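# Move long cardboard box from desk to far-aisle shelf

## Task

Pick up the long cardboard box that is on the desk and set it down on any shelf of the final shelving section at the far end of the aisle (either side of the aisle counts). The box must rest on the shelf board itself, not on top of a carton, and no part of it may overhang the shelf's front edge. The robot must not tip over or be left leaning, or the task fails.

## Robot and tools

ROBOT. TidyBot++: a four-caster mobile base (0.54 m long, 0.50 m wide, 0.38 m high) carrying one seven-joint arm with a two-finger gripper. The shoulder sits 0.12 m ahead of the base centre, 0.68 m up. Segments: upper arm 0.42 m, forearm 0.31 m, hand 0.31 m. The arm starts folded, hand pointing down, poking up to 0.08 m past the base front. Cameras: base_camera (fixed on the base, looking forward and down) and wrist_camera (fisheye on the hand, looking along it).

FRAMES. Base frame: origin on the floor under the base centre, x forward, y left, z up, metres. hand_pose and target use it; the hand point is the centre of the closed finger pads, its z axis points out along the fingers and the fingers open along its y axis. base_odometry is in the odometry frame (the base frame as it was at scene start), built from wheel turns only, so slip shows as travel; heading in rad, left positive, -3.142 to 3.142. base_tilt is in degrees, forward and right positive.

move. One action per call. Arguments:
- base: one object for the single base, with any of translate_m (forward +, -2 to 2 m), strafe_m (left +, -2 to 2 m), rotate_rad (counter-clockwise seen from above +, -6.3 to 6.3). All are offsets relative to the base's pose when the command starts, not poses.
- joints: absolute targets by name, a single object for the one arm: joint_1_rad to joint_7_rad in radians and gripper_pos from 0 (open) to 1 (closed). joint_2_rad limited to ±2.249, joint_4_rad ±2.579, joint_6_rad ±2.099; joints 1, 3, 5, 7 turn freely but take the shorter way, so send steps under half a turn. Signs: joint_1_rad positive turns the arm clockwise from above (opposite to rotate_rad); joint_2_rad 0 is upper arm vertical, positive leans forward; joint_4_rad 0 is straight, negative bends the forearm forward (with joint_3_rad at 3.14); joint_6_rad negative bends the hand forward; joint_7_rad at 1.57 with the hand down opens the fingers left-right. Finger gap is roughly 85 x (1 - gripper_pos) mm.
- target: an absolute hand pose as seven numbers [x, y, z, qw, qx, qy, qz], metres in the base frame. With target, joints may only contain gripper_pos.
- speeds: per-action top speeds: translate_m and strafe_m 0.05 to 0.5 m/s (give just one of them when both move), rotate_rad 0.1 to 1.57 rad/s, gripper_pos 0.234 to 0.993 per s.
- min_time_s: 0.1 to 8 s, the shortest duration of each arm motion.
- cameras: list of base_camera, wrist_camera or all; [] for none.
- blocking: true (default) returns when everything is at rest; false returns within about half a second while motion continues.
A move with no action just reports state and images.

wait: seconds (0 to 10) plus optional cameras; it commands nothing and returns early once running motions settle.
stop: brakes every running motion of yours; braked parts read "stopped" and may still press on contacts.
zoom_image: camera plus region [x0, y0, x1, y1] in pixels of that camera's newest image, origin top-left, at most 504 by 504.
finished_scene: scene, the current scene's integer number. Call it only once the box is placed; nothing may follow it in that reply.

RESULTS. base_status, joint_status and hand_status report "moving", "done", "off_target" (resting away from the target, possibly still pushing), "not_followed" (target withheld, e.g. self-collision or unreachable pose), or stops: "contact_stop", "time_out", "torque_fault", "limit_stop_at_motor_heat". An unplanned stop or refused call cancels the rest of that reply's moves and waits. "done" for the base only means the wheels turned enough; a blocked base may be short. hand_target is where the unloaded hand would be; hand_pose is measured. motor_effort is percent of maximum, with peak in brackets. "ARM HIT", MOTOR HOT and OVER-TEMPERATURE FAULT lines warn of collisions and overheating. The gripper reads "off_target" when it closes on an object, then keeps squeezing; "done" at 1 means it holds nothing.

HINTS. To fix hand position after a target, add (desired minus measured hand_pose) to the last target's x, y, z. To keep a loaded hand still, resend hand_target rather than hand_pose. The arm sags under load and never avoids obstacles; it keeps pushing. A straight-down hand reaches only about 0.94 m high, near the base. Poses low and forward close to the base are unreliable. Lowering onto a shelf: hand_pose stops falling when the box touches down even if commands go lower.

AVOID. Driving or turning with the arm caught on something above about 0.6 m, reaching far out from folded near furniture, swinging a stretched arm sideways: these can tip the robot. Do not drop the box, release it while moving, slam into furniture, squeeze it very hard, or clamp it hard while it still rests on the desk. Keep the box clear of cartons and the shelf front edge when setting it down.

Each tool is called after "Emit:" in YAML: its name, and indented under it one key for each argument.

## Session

Emit:
move:
  joints: {"joint_6_rad": 0.5}
  cameras: ["all"]

Emit:
move:
  joints: {"joint_1_rad": -1.5}
  cameras: ["wrist_camera"]

Emit:
move:
  joints: {"joint_1_rad": 1.5}
  cameras: ["wrist_camera"]

Scene clock: 1.93 s.
move: done
base_odometry: x=+0.000 y=+0.000 heading=+0.000
base_tilt: forward=-0.3 right=+0.2
base_status: not commanded
joint_positions: joint_1_rad=+0.043 joint_2_rad=-0.344 joint_3_rad=+3.191 joint_4_rad=-2.527 joint_5_rad=-0.025 joint_6_rad=+0.439 joint_7_rad=+1.612 gripper_pos=+0.000
joint_status: all done
motor_effort: joint_1_rad=+1(1) joint_2_rad=-5(5) joint_3_rad=+0(2) joint_4_rad=+17(17) joint_5_rad=+0(1) joint_6_rad=+9(10) joint_7_rad=+1(1)
hand_pose: x=+0.5394 y=-0.0424 z=+0.8432 quat_wxyz=(+0.032, +0.765, -0.036, +0.642)
hand_target: x=+0.5421 y=-0.0434 z=+0.8621 quat_wxyz=(+0.034, +0.745, -0.036, +0.665)
hand_status: not commanded
pictures: base_camera, wrist_camera
wrist_camera: T_world_to_cam=[[-0.12605, -0.99202, 0.00068, 0.02111], [-0.17931, 0.02211, -0.98354, 0.98277], [0.97568, -0.1241, -0.18067, -0.24724]] pos_world=[0.42011, -0.03147, 0.92192]

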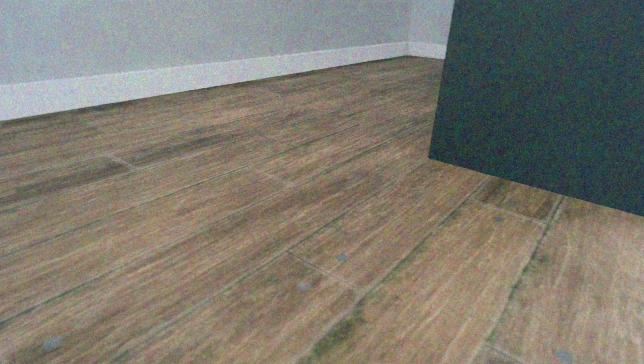

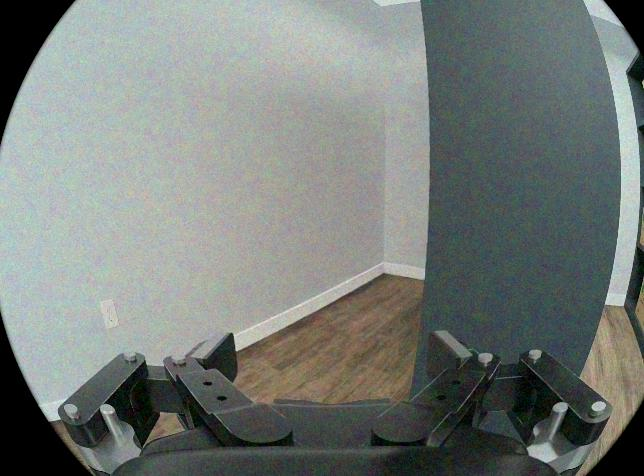

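Scene clock: 4.70 s.
move: done
base_odometry: x=+0.000 y=+0.000 heading=+0.000
base_tilt: forward=-0.4 right=+0.2
base_status: not commanded
joint_positions: joint_1_rad=-1.473 joint_2_rad=-0.344 joint_3_rad=+3.191 joint_4_rad=-2.527 joint_5_rad=-0.025 joint_6_rad=+0.439 joint_7_rad=+1.612 gripper_pos=+0.000
joint_status: all done
motor_effort: joint_1_rad=+0(2) joint_2_rad=-5(6) joint_3_rad=+0(2) joint_4_rad=+17(17) joint_5_rad=+0(1) joint_6_rad=+9(10) joint_7_rad=+1(1)
hand_pose: x=+0.1846 y=+0.4174 z=+0.8432 quat_wxyz=(-0.418, +0.581, +0.500, +0.488)
hand_target: x=+0.1743 y=+0.4217 z=+0.8621 quat_wxyz=(-0.439, +0.559, +0.494, +0.501)
hand_status: not commanded
wrist_camera: T_world_to_cam=[[0.98352, -0.18077, 0.0007, -0.11091], [-0.03198, -0.17781, -0.98355, 0.96525], [0.17792, 0.96732, -0.18066, -0.15235]] pos_world=[0.16706, 0.29895, 0.92192]

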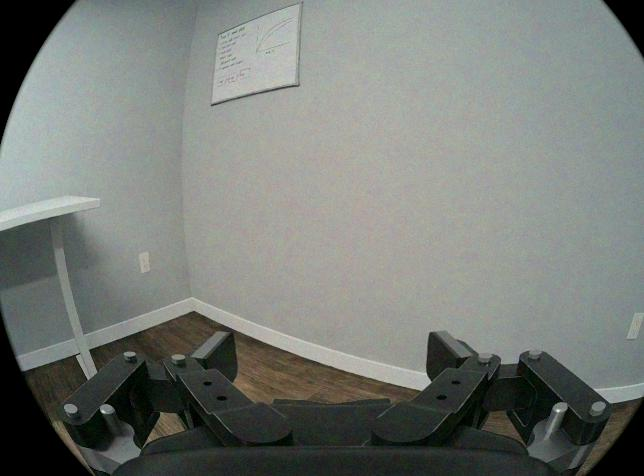

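Scene clock: 8.53 s.
move: done
base_odometry: x=+0.000 y=+0.000 heading=+0.000
base_tilt: forward=-0.3 right=+0.2
base_status: not commanded
joint_positions: joint_1_rad=+1.473 joint_2_rad=-0.344 joint_3_rad=+3.191 joint_4_rad=-2.527 joint_5_rad=-0.025 joint_6_rad=+0.439 joint_7_rad=+1.612 gripper_pos=+0.000
joint_status: all done
motor_effort: joint_1_rad=+0(2) joint_2_rad=-5(5) joint_3_rad=-1(2) joint_4_rad=+17(17) joint_5_rad=+0(1) joint_6_rad=+9(10) joint_7_rad=+1(1)
hand_pose: x=+0.1360 y=-0.4222 z=+0.8432 quat_wxyz=(+0.445, +0.554, -0.529, +0.464)
hand_target: x=+0.1238 y=-0.4253 z=+0.8621 quat_wxyz=(+0.468, +0.532, -0.523, +0.473)
hand_status: not commanded
wrist_camera: T_world_to_cam=[[-0.9999, -0.01434, 0.00068, 0.12514], [-0.00326, 0.18064, -0.98354, 0.96182], [0.01398, -0.98344, -0.18067, -0.13276]] pos_world=[0.13012, -0.30251, 0.92192]

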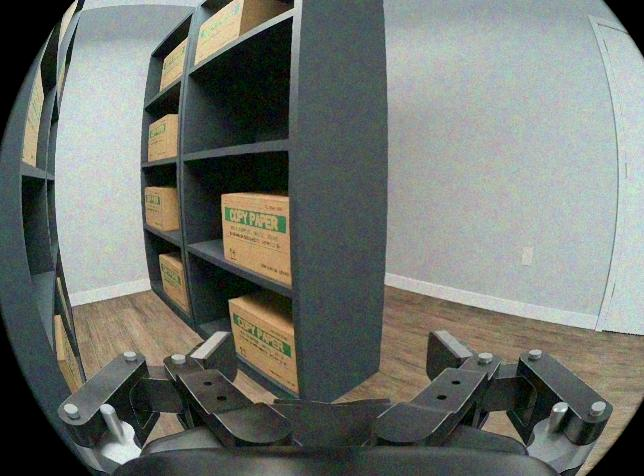

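Emit:
move:
  base: {"rotate_rad": 2.48}
  joints: {"joint_1_rad": 0.0, "joint_2_rad": -0.2, "joint_3_rad": 3.1416, "joint_4_rad": -1.6, "joint_5_rad": 0.0, "joint_6_rad": -0.7, "joint_7_rad": 1.57}
  cameras: ["all"]

Scene clock: 12.47 s.
move: done
base_odometry: x=+0.000 y=+0.000 heading=+2.480
base_tilt: forward=-0.3 right=+0.2
base_status: done
joint_positions: joint_1_rad=+0.020 joint_2_rad=-0.226 joint_3_rad=+3.153 joint_4_rad=-1.634 joint_5_rad=-0.025 joint_6_rad=-0.657 joint_7_rad=+1.612 gripper_pos=+0.000
joint_status: all done
motor_effort: joint_1_rad=+0(4) joint_2_rad=-11(14) joint_3_rad=-1(4) joint_4_rad=+19(20) joint_5_rad=+0(2) joint_6_rad=+8(11) joint_7_rad=+1(2)
hand_pose: x=+0.6089 y=-0.0103 z=+0.9953 quat_wxyz=(+0.006, +0.858, -0.001, +0.513)
hand_target: x=+0.6139 y=+0.0013 z=+0.9905 quat_wxyz=(+0.000, +0.867, +0.000, +0.498)
hand_status: not commanded
pictures: base_camera, wrist_camera
wrist_camera: T_world_to_cam=[[-0.03733, -0.99918, 0.01549, -0.00721], [-0.47995, 0.00434, -0.87729, 1.22123], [0.8765, -0.04019, -0.47971, 0.07531]] pos_world=[0.51984, -0.00947, 1.10761]

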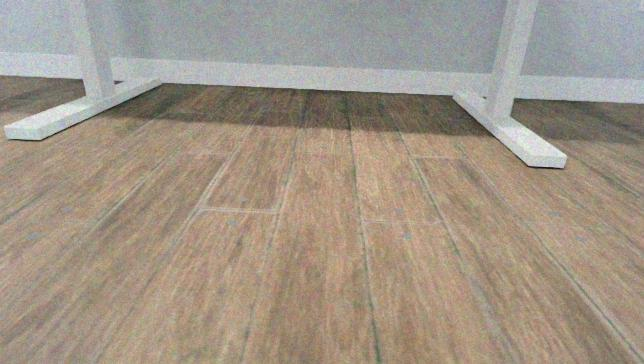

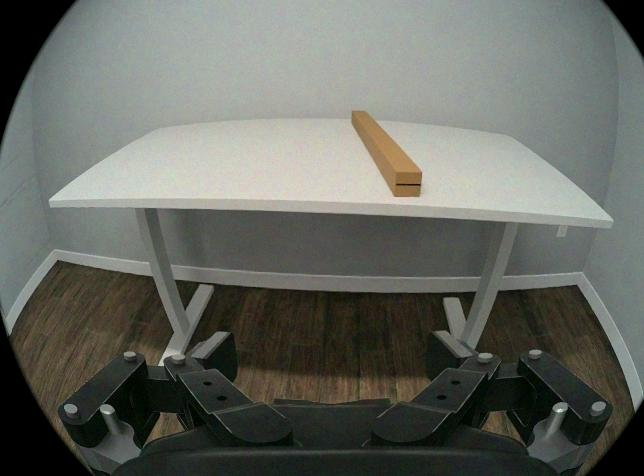

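Emit:
zoom_image:
  camera: "wrist_camera"
  region: [320, 90, 480, 210]

Scaled by 3.150.

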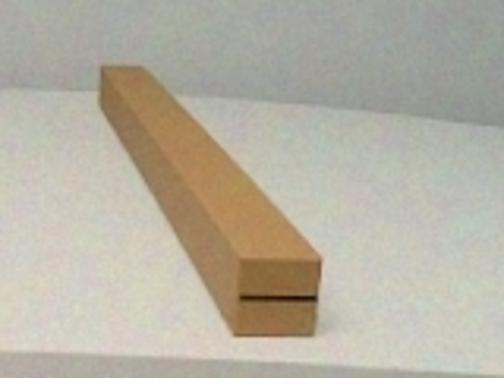

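Emit:
move:
  base: {"translate_m": 0.753, "strafe_m": -0.174, "rotate_rad": 0.043}
  speeds: {"translate_m": 0.4}
  joints: {"joint_1_rad": 0.01, "joint_2_rad": -0.15, "joint_4_rad": -1.4, "joint_5_rad": 0.06, "joint_6_rad": -1.0, "joint_7_rad": 1.53}
  cameras: ["all"]

Scene clock: 16.40 s.
move: done
base_odometry: x=-0.487 y=+0.600 heading=+2.523
base_tilt: forward=-0.3 right=+0.2
base_status: done
joint_positions: joint_1_rad=+0.018 joint_2_rad=-0.160 joint_3_rad=+3.147 joint_4_rad=-1.431 joint_5_rad=+0.005 joint_6_rad=-0.960 joint_7_rad=+1.579 gripper_pos=+0.000
joint_status: all done
motor_effort: joint_1_rad=+0(2) joint_2_rad=-12(15) joint_3_rad=+0(2) joint_4_rad=+18(20) joint_5_rad=+0(2) joint_6_rad=+7(10) joint_7_rad=+1(1)
hand_pose: x=+0.5981 y=-0.0115 z=+0.9993 quat_wxyz=(+0.009, +0.898, -0.007, +0.440)
hand_target: x=+0.5963 y=-0.0191 z=+1.0018 quat_wxyz=(+0.023, +0.902, -0.019, +0.431)
hand_status: not commanded
pictures: base_camera, wrist_camera
wrist_camera: T_world_to_cam=[[-0.04749, -0.99863, 0.02189, -0.00921], [-0.61823, 0.01217, -0.78591, 1.21102], [0.78456, -0.05086, -0.61796, 0.27962]] pos_world=[0.52887, -0.00971, 1.12475]

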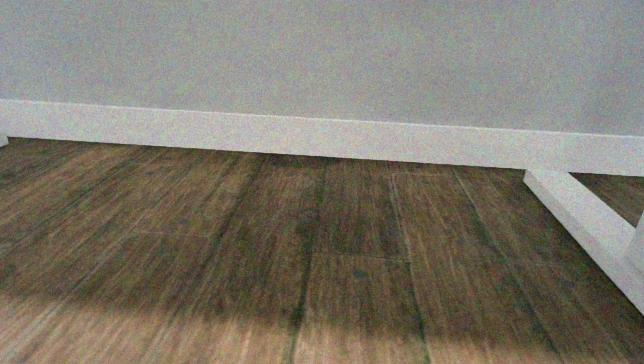

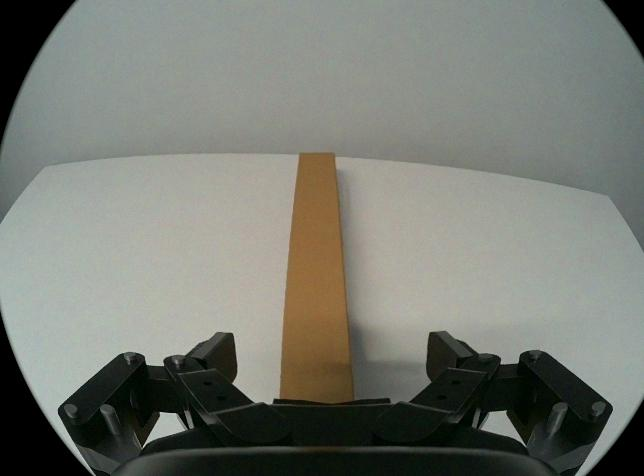

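Emit:
move:
  joints: {"joint_1_rad": -0.025, "joint_2_rad": -0.13, "joint_4_rad": -1.61, "joint_6_rad": -0.80}
  cameras: ["wrist_camera"]

Scene clock: 17.87 s.
move: done
base_odometry: x=-0.487 y=+0.600 heading=+2.523
base_tilt: forward=-0.3 right=+0.2
base_status: not commanded
joint_positions: joint_1_rad=+0.003 joint_2_rad=-0.150 joint_3_rad=+3.147 joint_4_rad=-1.585 joint_5_rad=+0.005 joint_6_rad=-0.859 joint_7_rad=+1.579 gripper_pos=+0.000
joint_status: all done
motor_effort: joint_1_rad=+0(2) joint_2_rad=-13(14) joint_3_rad=+0(1) joint_4_rad=+18(20) joint_5_rad=+0(1) joint_6_rad=+7(9) joint_7_rad=+1(1)
hand_pose: x=+0.6010 y=-0.0038 z=+0.9340 quat_wxyz=(+0.005, +0.912, +0.001, +0.411)
hand_target: x=+0.6139 y=+0.0003 z=+0.9252 quat_wxyz=(+0.015, +0.908, +0.003, +0.418)
hand_status: not commanded
wrist_camera: T_world_to_cam=[[-0.0297, -0.99928, 0.02365, -0.01228], [-0.66775, 0.00223, -0.74438, 1.15234], [0.74379, -0.0379, -0.66733, 0.30804]] pos_world=[0.53999, -0.00316, 1.06364]

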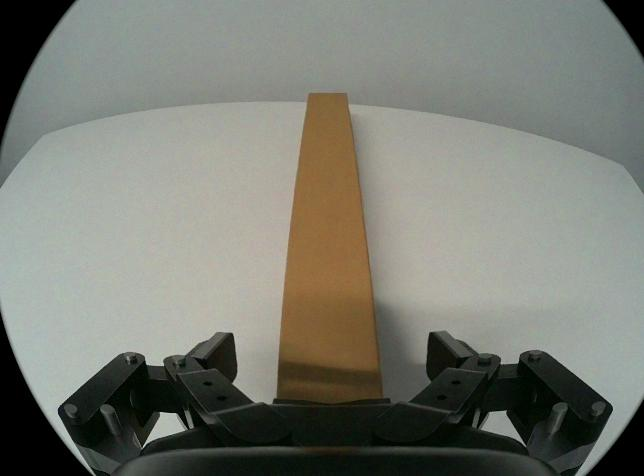

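Emit:
move:
  joints: {"joint_2_rad": -0.10, "joint_4_rad": -1.717, "joint_6_rad": -0.665}
  min_time_s: 1.2
  cameras: ["wrist_camera"]

Scene clock: 19.57 s.
move: done
base_odometry: x=-0.487 y=+0.600 heading=+2.523
base_tilt: forward=-0.3 right=+0.2
base_status: not commanded
joint_positions: joint_1_rad=+0.003 joint_2_rad=-0.126 joint_3_rad=+3.147 joint_4_rad=-1.688 joint_5_rad=+0.005 joint_6_rad=-0.725 joint_7_rad=+1.579 gripper_pos=+0.000
joint_status: all done
motor_effort: joint_1_rad=+1(1) joint_2_rad=-13(14) joint_3_rad=-1(1) joint_4_rad=+18(20) joint_5_rad=+0(1) joint_6_rad=+7(9) joint_7_rad=+1(1)
hand_pose: x=+0.6153 y=-0.0037 z=+0.8978 quat_wxyz=(+0.005, +0.910, +0.001, +0.415)
hand_target: x=+0.6270 y=+0.0025 z=+0.8831 quat_wxyz=(+0.013, +0.909, +0.007, +0.417)
hand_status: not commanded
wrist_camera: T_world_to_cam=[[-0.0292, -0.9993, 0.02358, -0.01112], [-0.66136, 0.00163, -0.75007, 1.1361], [0.7495, -0.0375, -0.66094, 0.26409]] pos_world=[0.5531, -0.00306, 1.02697]

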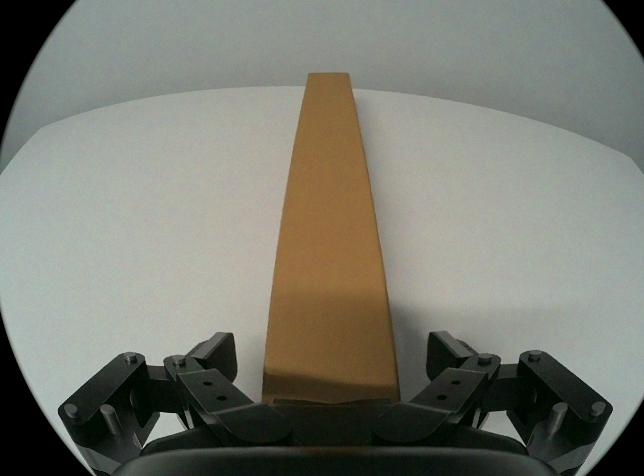

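Emit:
move:
  joints: {"gripper_pos": 0.465}
  speeds: {"gripper_pos": 0.3}

Emit:
move:
  joints: {"gripper_pos": 0.495}
  speeds: {"gripper_pos": 0.234}
  cameras: ["wrist_camera"]

Scene clock: 22.23 s.
move: done
base_odometry: x=-0.487 y=+0.600 heading=+2.523
base_tilt: forward=-0.3 right=+0.2
base_status: not commanded
joint_positions: joint_1_rad=+0.002 joint_2_rad=-0.126 joint_3_rad=+3.147 joint_4_rad=-1.688 joint_5_rad=+0.005 joint_6_rad=-0.722 joint_7_rad=+1.579 gripper_pos=+0.464
joint_status: all done
motor_effort: joint_1_rad=+1(1) joint_2_rad=-12(14) joint_3_rad=-1(2) joint_4_rad=+18(19) joint_5_rad=-1(1) joint_6_rad=+7(8) joint_7_rad=+1(1)
hand_pose: x=+0.6158 y=-0.0036 z=+0.8983 quat_wxyz=(+0.005, +0.910, +0.001, +0.416)
hand_target: x=+0.6270 y=+0.0025 z=+0.8831 quat_wxyz=(+0.013, +0.909, +0.007, +0.417)
hand_status: not commanded
pictures: none

Scene clock: 23.50 s.
move: done
base_odometry: x=-0.487 y=+0.600 heading=+2.523
base_tilt: forward=-0.3 right=+0.2
base_status: not commanded
joint_positions: joint_1_rad=+0.002 joint_2_rad=-0.126 joint_3_rad=+3.147 joint_4_rad=-1.688 joint_5_rad=+0.005 joint_6_rad=-0.721 joint_7_rad=+1.579 gripper_pos=+0.492
joint_status: all done
motor_effort: joint_1_rad=+1(1) joint_2_rad=-12(13) joint_3_rad=-1(1) joint_4_rad=+18(18) joint_5_rad=+0(1) joint_6_rad=+7(7) joint_7_rad=+1(1)
hand_pose: x=+0.6160 y=-0.0036 z=+0.8985 quat_wxyz=(+0.005, +0.909, +0.001, +0.416)
hand_target: x=+0.6270 y=+0.0025 z=+0.8831 quat_wxyz=(+0.013, +0.909, +0.007, +0.417)
hand_status: not commanded
wrist_camera: T_world_to_cam=[[-0.02913, -0.9993, 0.02335, -0.01083], [-0.65885, 0.00163, -0.75227, 1.13756], [0.75171, -0.0373, -0.65844, 0.26042]] pos_world=[0.55341, -0.00296, 1.02748]

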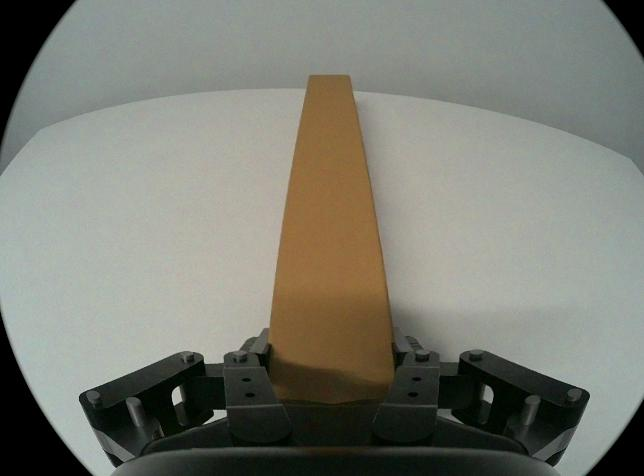

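Emit:
move:
  joints: {"gripper_pos": 0.507}
  speeds: {"gripper_pos": 0.234}

Scene clock: 24.23 s.
move: off_target
base_odometry: x=-0.487 y=+0.600 heading=+2.523
base_tilt: forward=-0.3 right=+0.2
base_status: not commanded
joint_positions: joint_1_rad=+0.002 joint_2_rad=-0.126 joint_3_rad=+3.147 joint_4_rad=-1.688 joint_5_rad=+0.005 joint_6_rad=-0.721 joint_7_rad=+1.579 gripper_pos=+0.492
joint_status: gripper_pos off_target (ended at +0.492, target +0.507)
motor_effort: joint_1_rad=+0(1) joint_2_rad=-12(12) joint_3_rad=-1(1) joint_4_rad=+18(18) joint_5_rad=+0(0) joint_6_rad=+7(7) joint_7_rad=+1(1)
hand_pose: x=+0.6160 y=-0.0036 z=+0.8985 quat_wxyz=(+0.005, +0.909, +0.001, +0.416)
hand_target: x=+0.6270 y=+0.0025 z=+0.8831 quat_wxyz=(+0.013, +0.909, +0.007, +0.417)
hand_status: not commanded
pictures: none

Emit:
move:
  joints: {"joint_2_rad": -0.116, "joint_4_rad": -1.53, "joint_6_rad": -0.89}
  min_time_s: 1.2
  cameras: ["wrist_camera"]

Scene clock: 25.97 s.
move: done
base_odometry: x=-0.487 y=+0.600 heading=+2.523
base_tilt: forward=-0.3 right=+0.2
base_status: not commanded
joint_positions: joint_1_rad=+0.002 joint_2_rad=-0.125 joint_3_rad=+3.147 joint_4_rad=-1.564 joint_5_rad=+0.005 joint_6_rad=-0.851 joint_7_rad=+1.579 gripper_pos=+0.492
joint_status: all done
motor_effort: joint_1_rad=+0(1) joint_2_rad=-14(15) joint_3_rad=+0(1) joint_4_rad=+19(20) joint_5_rad=-1(1) joint_6_rad=+8(9) joint_7_rad=+0(1)
hand_pose: x=+0.6123 y=-0.0037 z=+0.9356 quat_wxyz=(+0.005, +0.911, +0.001, +0.413)
hand_target: x=+0.6122 y=-0.0008 z=+0.9409 quat_wxyz=(+0.016, +0.913, +0.001, +0.407)
hand_status: not commanded
wrist_camera: T_world_to_cam=[[-0.02974, -0.99928, 0.02343, -0.01173], [-0.66389, 0.00223, -0.74782, 1.16195], [0.74724, -0.03779, -0.66348, 0.29503]] pos_world=[0.5506, -0.00316, 1.06495]

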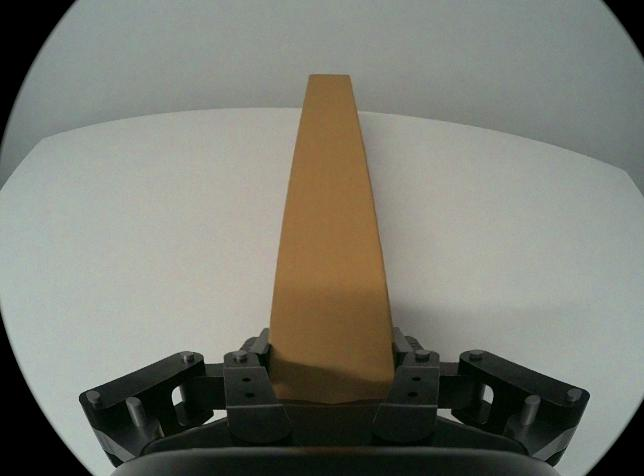

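Emit:
move:
  base: {"translate_m": -0.45}
  joints: {"joint_1_rad": 0.0, "joint_2_rad": -0.265, "joint_4_rad": -1.22, "joint_6_rad": -1.34}
  min_time_s: 1.8
  cameras: []

Emit:
move:
  base: {"translate_m": -0.31, "strafe_m": 0.576, "rotate_rad": 3.023}
  speeds: {"rotate_rad": 1.0}
  cameras: ["all"]

Scene clock: 28.87 s.
move: done
base_odometry: x=-0.120 y=+0.339 heading=+2.524
base_tilt: forward=-0.3 right=+0.2
base_status: done
joint_positions: joint_1_rad=+0.002 joint_2_rad=-0.263 joint_3_rad=+3.147 joint_4_rad=-1.251 joint_5_rad=+0.006 joint_6_rad=-1.302 joint_7_rad=+1.579 gripper_pos=+0.492
joint_status: all done
motor_effort: joint_1_rad=+1(2) joint_2_rad=-7(18) joint_3_rad=+0(2) joint_4_rad=+17(20) joint_5_rad=-1(1) joint_6_rad=+8(9) joint_7_rad=+1(1)
hand_pose: x=+0.5064 y=-0.0039 z=+1.0560 quat_wxyz=(+0.006, +0.911, -0.001, +0.413)
hand_target: x=+0.4983 y=-0.0168 z=+1.0636 quat_wxyz=(+0.021, +0.911, -0.024, +0.411)
hand_status: not commanded

Scene clock: 33.07 s.
move: done
base_odometry: x=-0.201 y=-0.310 heading=-0.737
base_tilt: forward=-0.3 right=+0.2
base_status: done
joint_positions: joint_1_rad=+0.002 joint_2_rad=-0.263 joint_3_rad=+3.147 joint_4_rad=-1.251 joint_5_rad=+0.016 joint_6_rad=-1.302 joint_7_rad=+1.578 gripper_pos=+0.492
joint_status: not commanded
motor_effort: joint_1_rad=+0(2) joint_2_rad=-7(10) joint_3_rad=-1(3) joint_4_rad=+17(17) joint_5_rad=+0(1) joint_6_rad=+8(8) joint_7_rad=+1(1)
hand_pose: x=+0.5063 y=-0.0066 z=+1.0560 quat_wxyz=(+0.010, +0.911, -0.001, +0.413)
hand_target: x=+0.4983 y=-0.0168 z=+1.0636 quat_wxyz=(+0.021, +0.911, -0.024, +0.411)
hand_status: not commanded
pictures: base_camera, wrist_camera
wrist_camera: T_world_to_cam=[[-0.03725, -0.99884, 0.03048, -0.02416], [-0.66418, 0.00196, -0.74757, 1.18144], [0.74664, -0.04809, -0.66349, 0.4543]] pos_world=[0.44459, -0.00459, 1.18536]

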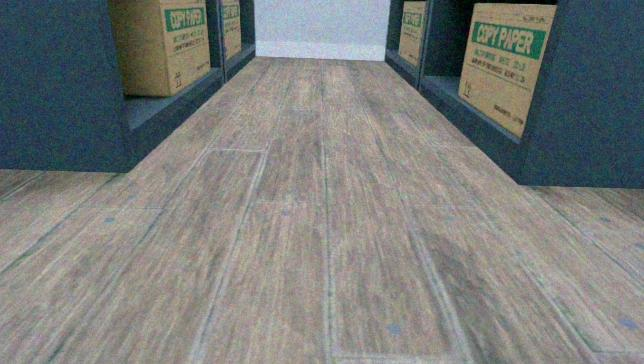

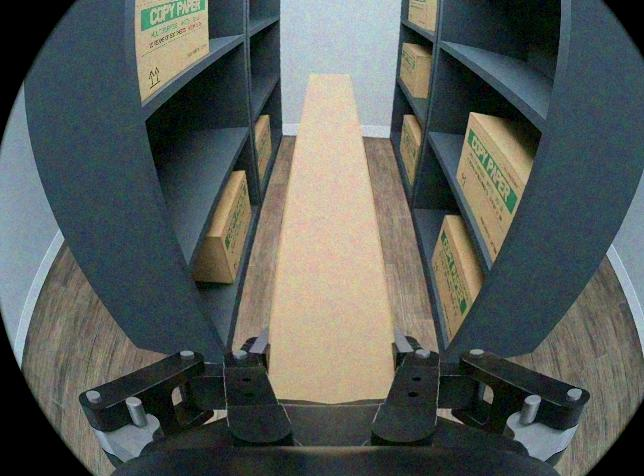

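Emit:
zoom_image:
  camera: "wrist_camera"
  region: [180, 0, 480, 240]

Scaled by 1.680.

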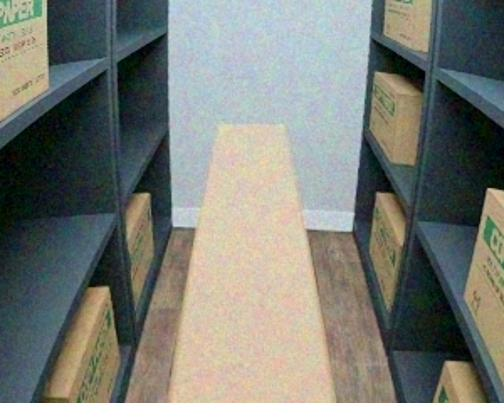

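Emit:
move:
  base: {"translate_m": 1.706, "strafe_m": -0.123, "rotate_rad": -0.043}
  speeds: {"translate_m": 0.5}
  cameras: ["all"]

Scene clock: 38.40 s.
move: done
base_odometry: x=+0.980 y=-1.547 heading=-0.779
base_tilt: forward=-0.3 right=+0.2
base_status: done
joint_positions: joint_1_rad=+0.002 joint_2_rad=-0.262 joint_3_rad=+3.147 joint_4_rad=-1.250 joint_5_rad=+0.018 joint_6_rad=-1.305 joint_7_rad=+1.578 gripper_pos=+0.492
joint_status: not commanded
motor_effort: joint_1_rad=+0(2) joint_2_rad=-7(11) joint_3_rad=-1(3) joint_4_rad=+17(18) joint_5_rad=+0(2) joint_6_rad=+8(9) joint_7_rad=+1(1)
hand_pose: x=+0.5059 y=-0.0074 z=+1.0553 quat_wxyz=(+0.011, +0.911, -0.001, +0.411)
hand_target: x=+0.4983 y=-0.0168 z=+1.0636 quat_wxyz=(+0.021, +0.911, -0.024, +0.411)
hand_status: not commanded
pictures: base_camera, wrist_camera
wrist_camera: T_world_to_cam=[[-0.03863, -0.99871, 0.03285, -0.02674], [-0.66669, 0.00127, -0.74534, 1.17959], [0.74434, -0.0507, -0.66588, 0.45771]] pos_world=[0.44469, -0.005, 1.18485]

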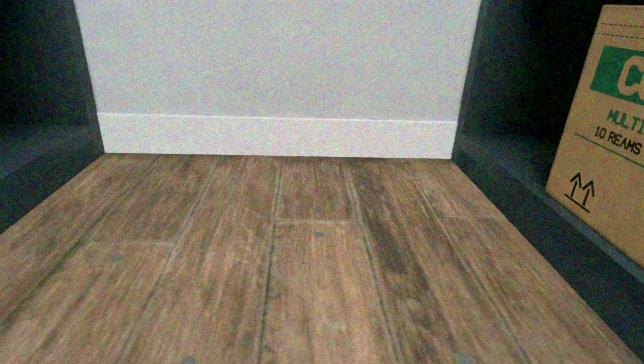

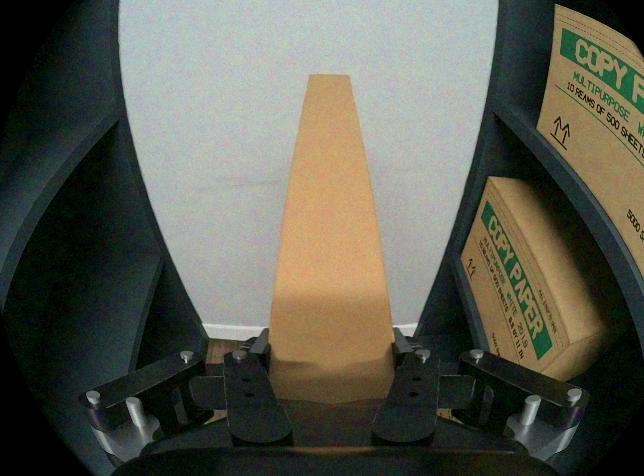

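Emit:
move:
  base: {"strafe_m": -0.06, "rotate_rad": 0.015}
  joints: {"joint_1_rad": -1.776, "joint_2_rad": 0.341, "joint_3_rad": 3.687, "joint_4_rad": -0.679, "joint_5_rad": 0.758, "joint_6_rad": -1.825, "joint_7_rad": 0.536}
  min_time_s: 3.5
  cameras: ["all"]

Scene clock: 42.93 s.
move: done
base_odometry: x=+0.938 y=-1.590 heading=-0.764
base_tilt: forward=-0.4 right=+0.2
base_status: done
joint_positions: joint_1_rad=-1.753 joint_2_rad=+0.313 joint_3_rad=+3.662 joint_4_rad=-0.713 joint_5_rad=+0.686 joint_6_rad=-1.784 joint_7_rad=+0.586 gripper_pos=+0.492
joint_status: all done
motor_effort: joint_1_rad=+0(2) joint_2_rad=-20(21) joint_3_rad=+2(4) joint_4_rad=+14(17) joint_5_rad=+5(7) joint_6_rad=+4(9) joint_7_rad=+1(2)
hand_pose: x=+0.3895 y=+0.3918 z=+1.0510 quat_wxyz=(+0.001, +0.907, +0.005, +0.422)
hand_target: x=+0.3901 y=+0.3813 z=+1.0644 quat_wxyz=(+0.015, +0.892, -0.040, +0.449)
hand_status: not commanded
pictures: base_camera, wrist_camera
wrist_camera: T_world_to_cam=[[-0.01871, -0.99967, 0.01783, 0.37601], [-0.64917, -0.00142, -0.76065, 1.10857], [0.76042, -0.02581, -0.64892, 0.52794]] pos_world=[0.32523, 0.39108, 1.17911]

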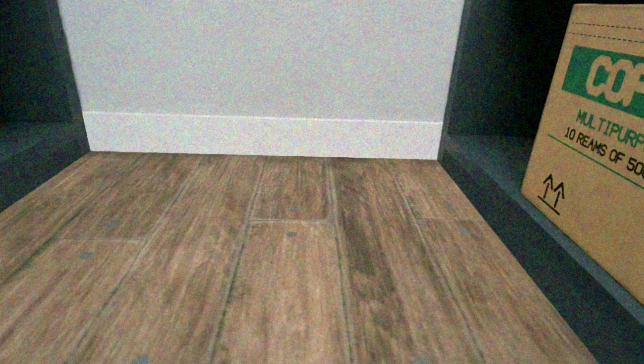

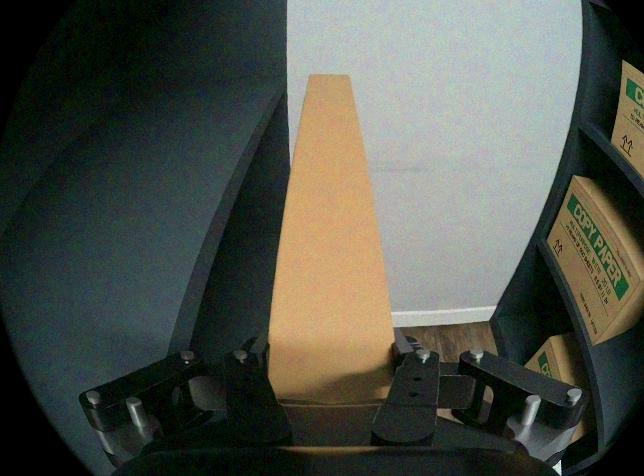

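Emit:
move:
  base: {"translate_m": 0.25, "rotate_rad": -0.018}
  speeds: {"translate_m": 0.25}
  joints: {"joint_1_rad": -1.78, "joint_2_rad": 0.361, "joint_3_rad": 3.73, "joint_4_rad": -0.615, "joint_5_rad": 0.73, "joint_6_rad": -1.86, "joint_7_rad": 0.67}
  min_time_s: 1.5
  cameras: ["all"]

Scene clock: 45.33 s.
move: done
base_odometry: x=+1.118 y=-1.763 heading=-0.782
base_tilt: forward=-0.3 right=+0.2
base_status: done
joint_positions: joint_1_rad=-1.763 joint_2_rad=+0.328 joint_3_rad=+3.709 joint_4_rad=-0.647 joint_5_rad=+0.687 joint_6_rad=-1.819 joint_7_rad=+0.622 gripper_pos=+0.492
joint_status: all done
motor_effort: joint_1_rad=+0(5) joint_2_rad=-20(22) joint_3_rad=+2(4) joint_4_rad=+13(15) joint_5_rad=+6(7) joint_6_rad=+5(5) joint_7_rad=+1(2)
hand_pose: x=+0.3901 y=+0.3825 z=+1.0678 quat_wxyz=(+0.005, +0.903, -0.007, +0.430)
hand_target: x=+0.3859 y=+0.3782 z=+1.0725 quat_wxyz=(+0.038, +0.895, -0.001, +0.445)
hand_status: not commanded
pictures: base_camera, wrist_camera
wrist_camera: T_world_to_cam=[[-0.04288, -0.99897, 0.015, 0.37857], [-0.63473, 0.01564, -0.77257, 1.12235], [0.77154, -0.04265, -0.63475, 0.52502]] pos_world=[0.32354, 0.38301, 1.19467]

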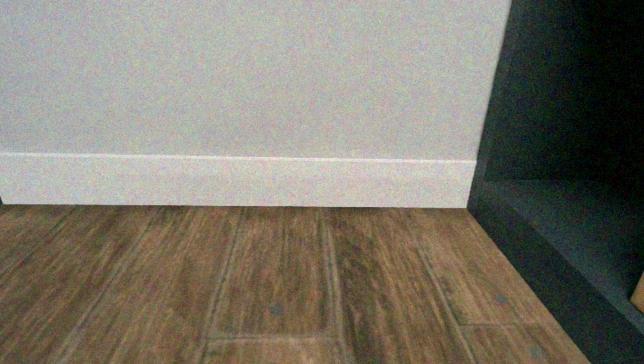

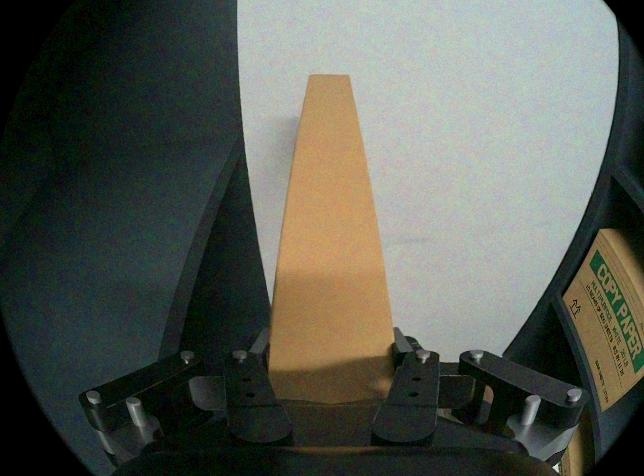

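Emit:
move:
  base: {"strafe_m": 0.21}
  speeds: {"strafe_m": 0.15}
  cameras: ["all"]

Scene clock: 47.57 s.
move: done
base_odometry: x=+1.266 y=-1.614 heading=-0.783
base_tilt: forward=-0.3 right=+0.2
base_status: done
joint_positions: joint_1_rad=-1.763 joint_2_rad=+0.345 joint_3_rad=+3.710 joint_4_rad=-0.645 joint_5_rad=+0.687 joint_6_rad=-1.825 joint_7_rad=+0.622 gripper_pos=+0.492
joint_status: not commanded
motor_effort: joint_1_rad=+1(1) joint_2_rad=-21(24) joint_3_rad=+2(3) joint_4_rad=+14(14) joint_5_rad=+6(7) joint_6_rad=+5(5) joint_7_rad=+1(1)
hand_pose: x=+0.3883 y=+0.3879 z=+1.0621 quat_wxyz=(+0.014, +0.902, -0.004, +0.431)
hand_target: x=+0.3859 y=+0.3782 z=+1.0725 quat_wxyz=(+0.038, +0.895, -0.001, +0.445)
hand_status: not commanded
pictures: base_camera, wrist_camera
wrist_camera: T_world_to_cam=[[-0.04654, -0.99837, 0.03295, 0.36612], [-0.63352, 0.00399, -0.77371, 1.12201], [0.77232, -0.05689, -0.63268, 0.52609]] pos_world=[0.32154, 0.39097, 1.18889]

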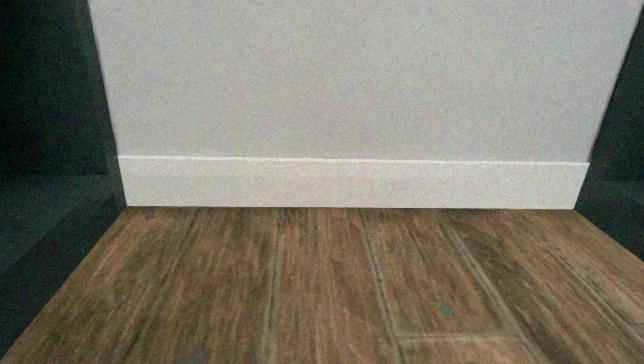

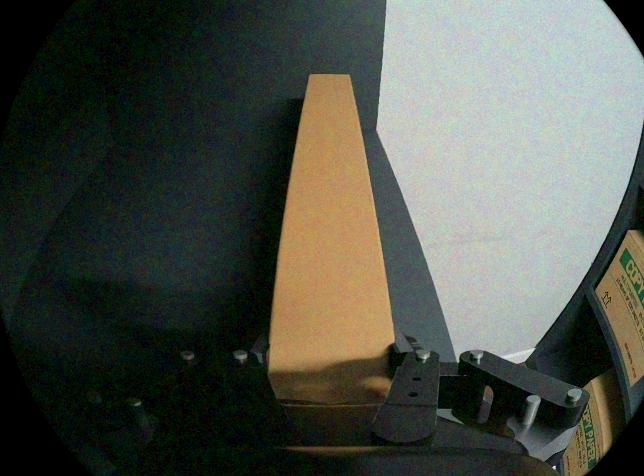

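Emit:
move:
  base: {"strafe_m": 0.018}
  speeds: {"strafe_m": 0.1}
  joints: {"joint_1_rad": -1.79, "joint_2_rad": 0.263, "joint_3_rad": 3.633, "joint_4_rad": -0.814, "joint_5_rad": 0.775, "joint_6_rad": -1.72, "joint_7_rad": 0.489}
  min_time_s: 1.5
  cameras: ["wrist_camera"]

Scene clock: 49.87 s.
move: done
base_odometry: x=+1.279 y=-1.602 heading=-0.783
base_tilt: forward=-0.3 right=+0.1
base_status: done
joint_positions: joint_1_rad=-1.764 joint_2_rad=+0.283 joint_3_rad=+3.655 joint_4_rad=-0.789 joint_5_rad=+0.703 joint_6_rad=-1.773 joint_7_rad=+0.538 gripper_pos=+0.492
joint_status: all done
motor_effort: joint_1_rad=+1(2) joint_2_rad=-19(26) joint_3_rad=+1(4) joint_4_rad=+14(15) joint_5_rad=+6(8) joint_6_rad=+4(6) joint_7_rad=+1(2)
hand_pose: x=+0.3919 y=+0.3798 z=+1.0393 quat_wxyz=(+0.009, +0.909, -0.007, +0.417)
hand_target: x=+0.3949 y=+0.3873 z=+1.0568 quat_wxyz=(-0.017, +0.893, -0.011, +0.449)
hand_status: not commanded
wrist_camera: T_world_to_cam=[[-0.04657, -0.99866, 0.02259, 0.36982], [-0.65668, 0.01357, -0.75404, 1.09166], [0.75273, -0.04995, -0.65644, 0.53817]] pos_world=[0.329, 0.38139, 1.16808]

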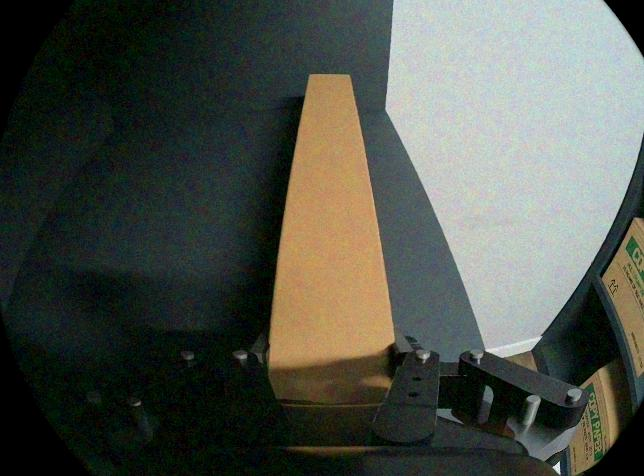

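Emit:
move:
  joints: {"joint_1_rad": -1.81, "joint_2_rad": 0.248, "joint_3_rad": 3.625, "joint_4_rad": -0.88, "joint_5_rad": 0.79, "joint_6_rad": -1.69, "joint_7_rad": 0.445}
  min_time_s: 1.2
  cameras: ["wrist_camera"]

Scene clock: 51.53 s.
move: done
base_odometry: x=+1.279 y=-1.602 heading=-0.783
base_tilt: forward=-0.3 right=+0.2
base_status: not commanded
joint_positions: joint_1_rad=-1.781 joint_2_rad=+0.265 joint_3_rad=+3.649 joint_4_rad=-0.851 joint_5_rad=+0.717 joint_6_rad=-1.743 joint_7_rad=+0.493 gripper_pos=+0.492
joint_status: all done
motor_effort: joint_1_rad=+0(2) joint_2_rad=-18(20) joint_3_rad=+1(3) joint_4_rad=+14(15) joint_5_rad=+6(7) joint_6_rad=+4(5) joint_7_rad=+1(2)
hand_pose: x=+0.3918 y=+0.3807 z=+1.0301 quat_wxyz=(+0.005, +0.908, -0.009, +0.420)
hand_target: x=+0.3927 y=+0.3909 z=+1.0452 quat_wxyz=(-0.019, +0.892, -0.007, +0.451)
hand_status: not commanded
wrist_camera: T_world_to_cam=[[-0.04748, -0.99875, 0.01527, 0.37891], [-0.65278, 0.01945, -0.7573, 1.08423], [0.75606, -0.04593, -0.65289, 0.52582]] pos_world=[0.32821, 0.38149, 1.1586]

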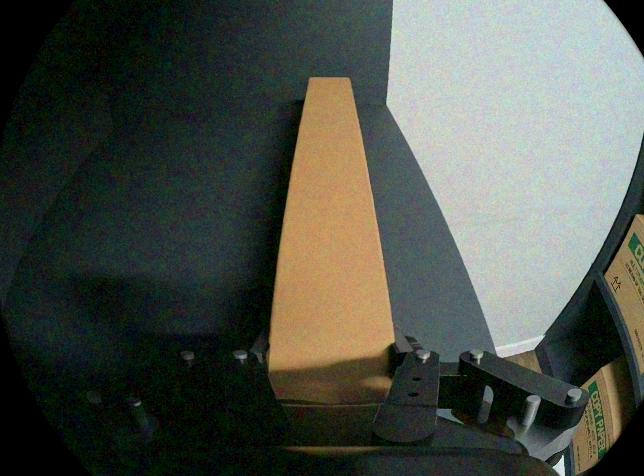

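Emit:
move:
  joints: {"joint_1_rad": -1.815, "joint_2_rad": 0.242, "joint_3_rad": 3.622, "joint_4_rad": -0.90, "joint_5_rad": 0.792, "joint_6_rad": -1.682, "joint_7_rad": 0.433}
  min_time_s: 0.8

Emit:
move:
  joints: {"gripper_pos": 0.40}
  speeds: {"gripper_pos": 0.234}
  cameras: ["wrist_camera"]

Scene clock: 53.20 s.
move: done
base_odometry: x=+1.279 y=-1.602 heading=-0.783
base_tilt: forward=-0.3 right=+0.2
base_status: not commanded
joint_positions: joint_1_rad=-1.785 joint_2_rad=+0.258 joint_3_rad=+3.646 joint_4_rad=-0.869 joint_5_rad=+0.721 joint_6_rad=-1.733 joint_7_rad=+0.480 gripper_pos=+0.492
joint_status: all done
motor_effort: joint_1_rad=-1(2) joint_2_rad=-18(19) joint_3_rad=+2(3) joint_4_rad=+13(14) joint_5_rad=+6(7) joint_6_rad=+4(5) joint_7_rad=+1(3)
hand_pose: x=+0.3918 y=+0.3806 z=+1.0280 quat_wxyz=(+0.003, +0.907, -0.009, +0.420)
hand_target: x=+0.3918 y=+0.3914 z=+1.0413 quat_wxyz=(-0.019, +0.893, -0.006, +0.451)
hand_status: not commanded
pictures: none

Scene clock: 54.17 s.
move: done
base_odometry: x=+1.279 y=-1.602 heading=-0.783
base_tilt: forward=-0.3 right=+0.2
base_status: not commanded
joint_positions: joint_1_rad=-1.787 joint_2_rad=+0.258 joint_3_rad=+3.646 joint_4_rad=-0.872 joint_5_rad=+0.724 joint_6_rad=-1.733 joint_7_rad=+0.480 gripper_pos=+0.399
joint_status: all done
motor_effort: joint_1_rad=+0(1) joint_2_rad=-18(19) joint_3_rad=+1(2) joint_4_rad=+14(14) joint_5_rad=+6(6) joint_6_rad=+4(4) joint_7_rad=+1(1)
hand_pose: x=+0.3916 y=+0.3807 z=+1.0276 quat_wxyz=(+0.004, +0.907, -0.008, +0.421)
hand_target: x=+0.3918 y=+0.3914 z=+1.0413 quat_wxyz=(-0.019, +0.893, -0.006, +0.451)
hand_status: not commanded
wrist_camera: T_world_to_cam=[[-0.04481, -0.9989, 0.01402, 0.37927], [-0.65082, 0.01855, -0.75901, 1.08355], [0.75791, -0.04314, -0.65093, 0.52048]] pos_world=[0.32771, 0.38121, 1.1559]

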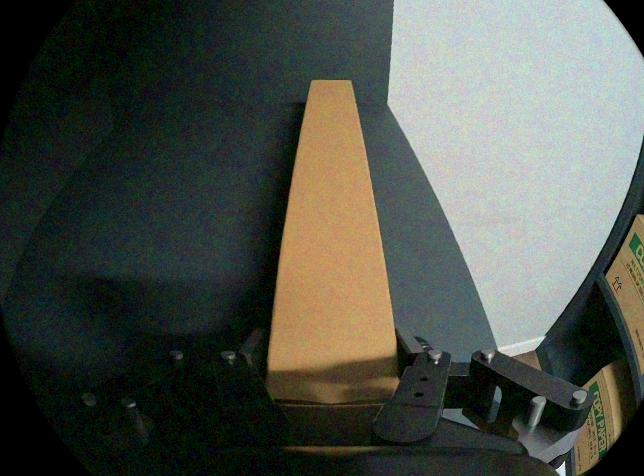

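Emit:
move:
  joints: {"gripper_pos": 0.0}
  cameras: []

Emit:
move:
  joints: {"joint_1_rad": -1.76, "joint_2_rad": 0.41, "joint_3_rad": 3.85, "joint_4_rad": -0.43, "joint_5_rad": 0.52, "joint_6_rad": -1.955, "joint_7_rad": 0.78}
  min_time_s: 2
  cameras: ["all"]

Scene clock: 55.77 s.
move: done
base_odometry: x=+1.279 y=-1.602 heading=-0.783
base_tilt: forward=-0.4 right=+0.2
base_status: not commanded
joint_positions: joint_1_rad=-1.787 joint_2_rad=+0.258 joint_3_rad=+3.646 joint_4_rad=-0.872 joint_5_rad=+0.724 joint_6_rad=-1.733 joint_7_rad=+0.480 gripper_pos=+0.000
joint_status: all done
motor_effort: joint_1_rad=+1(1) joint_2_rad=-19(19) joint_3_rad=+2(2) joint_4_rad=+14(14) joint_5_rad=+5(6) joint_6_rad=+3(4) joint_7_rad=+1(2)
hand_pose: x=+0.3916 y=+0.3807 z=+1.0276 quat_wxyz=(+0.004, +0.907, -0.008, +0.421)
hand_target: x=+0.3918 y=+0.3914 z=+1.0413 quat_wxyz=(-0.019, +0.893, -0.006, +0.451)
hand_status: not commanded

Scene clock: 58.07 s.
move: done
base_odometry: x=+1.279 y=-1.602 heading=-0.783
base_tilt: forward=-0.3 right=+0.1
base_status: not commanded
joint_positions: joint_1_rad=-1.786 joint_2_rad=+0.375 joint_3_rad=+3.825 joint_4_rad=-0.458 joint_5_rad=+0.578 joint_6_rad=-1.912 joint_7_rad=+0.730 gripper_pos=+0.000
joint_status: all done
motor_effort: joint_1_rad=+0(2) joint_2_rad=-20(21) joint_3_rad=+2(3) joint_4_rad=+12(15) joint_5_rad=+4(7) joint_6_rad=+5(6) joint_7_rad=+1(2)
hand_pose: x=+0.3664 y=+0.3847 z=+1.0926 quat_wxyz=(-0.013, +0.907, +0.006, +0.422)
hand_target: x=+0.3628 y=+0.3888 z=+1.0766 quat_wxyz=(+0.012, +0.915, +0.021, +0.403)
hand_status: not commanded
pictures: base_camera, wrist_camera
wrist_camera: T_world_to_cam=[[-0.00613, -0.99996, -0.00567, 0.38892], [-0.64954, 0.0083, -0.76028, 1.12124], [0.76031, -0.00098, -0.64956, 0.5635]] pos_world=[0.30224, 0.38016, 1.2207]

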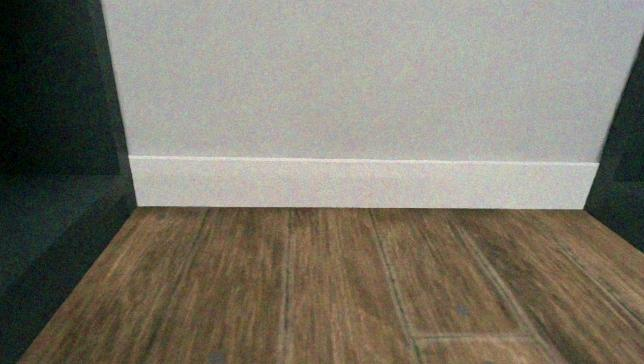

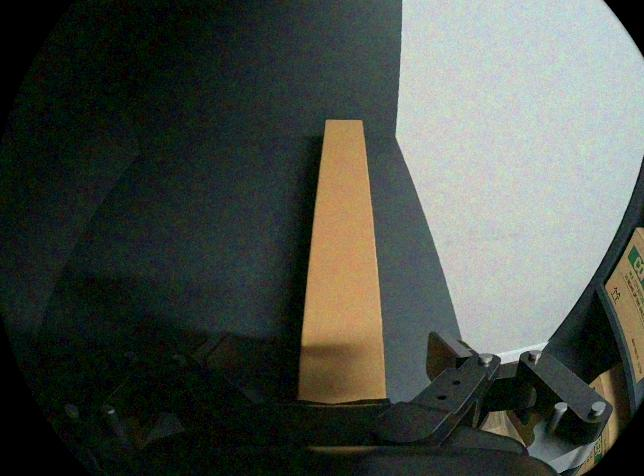

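Emit:
finished_scene:
  scene: 2

The scene is finished: the task was done.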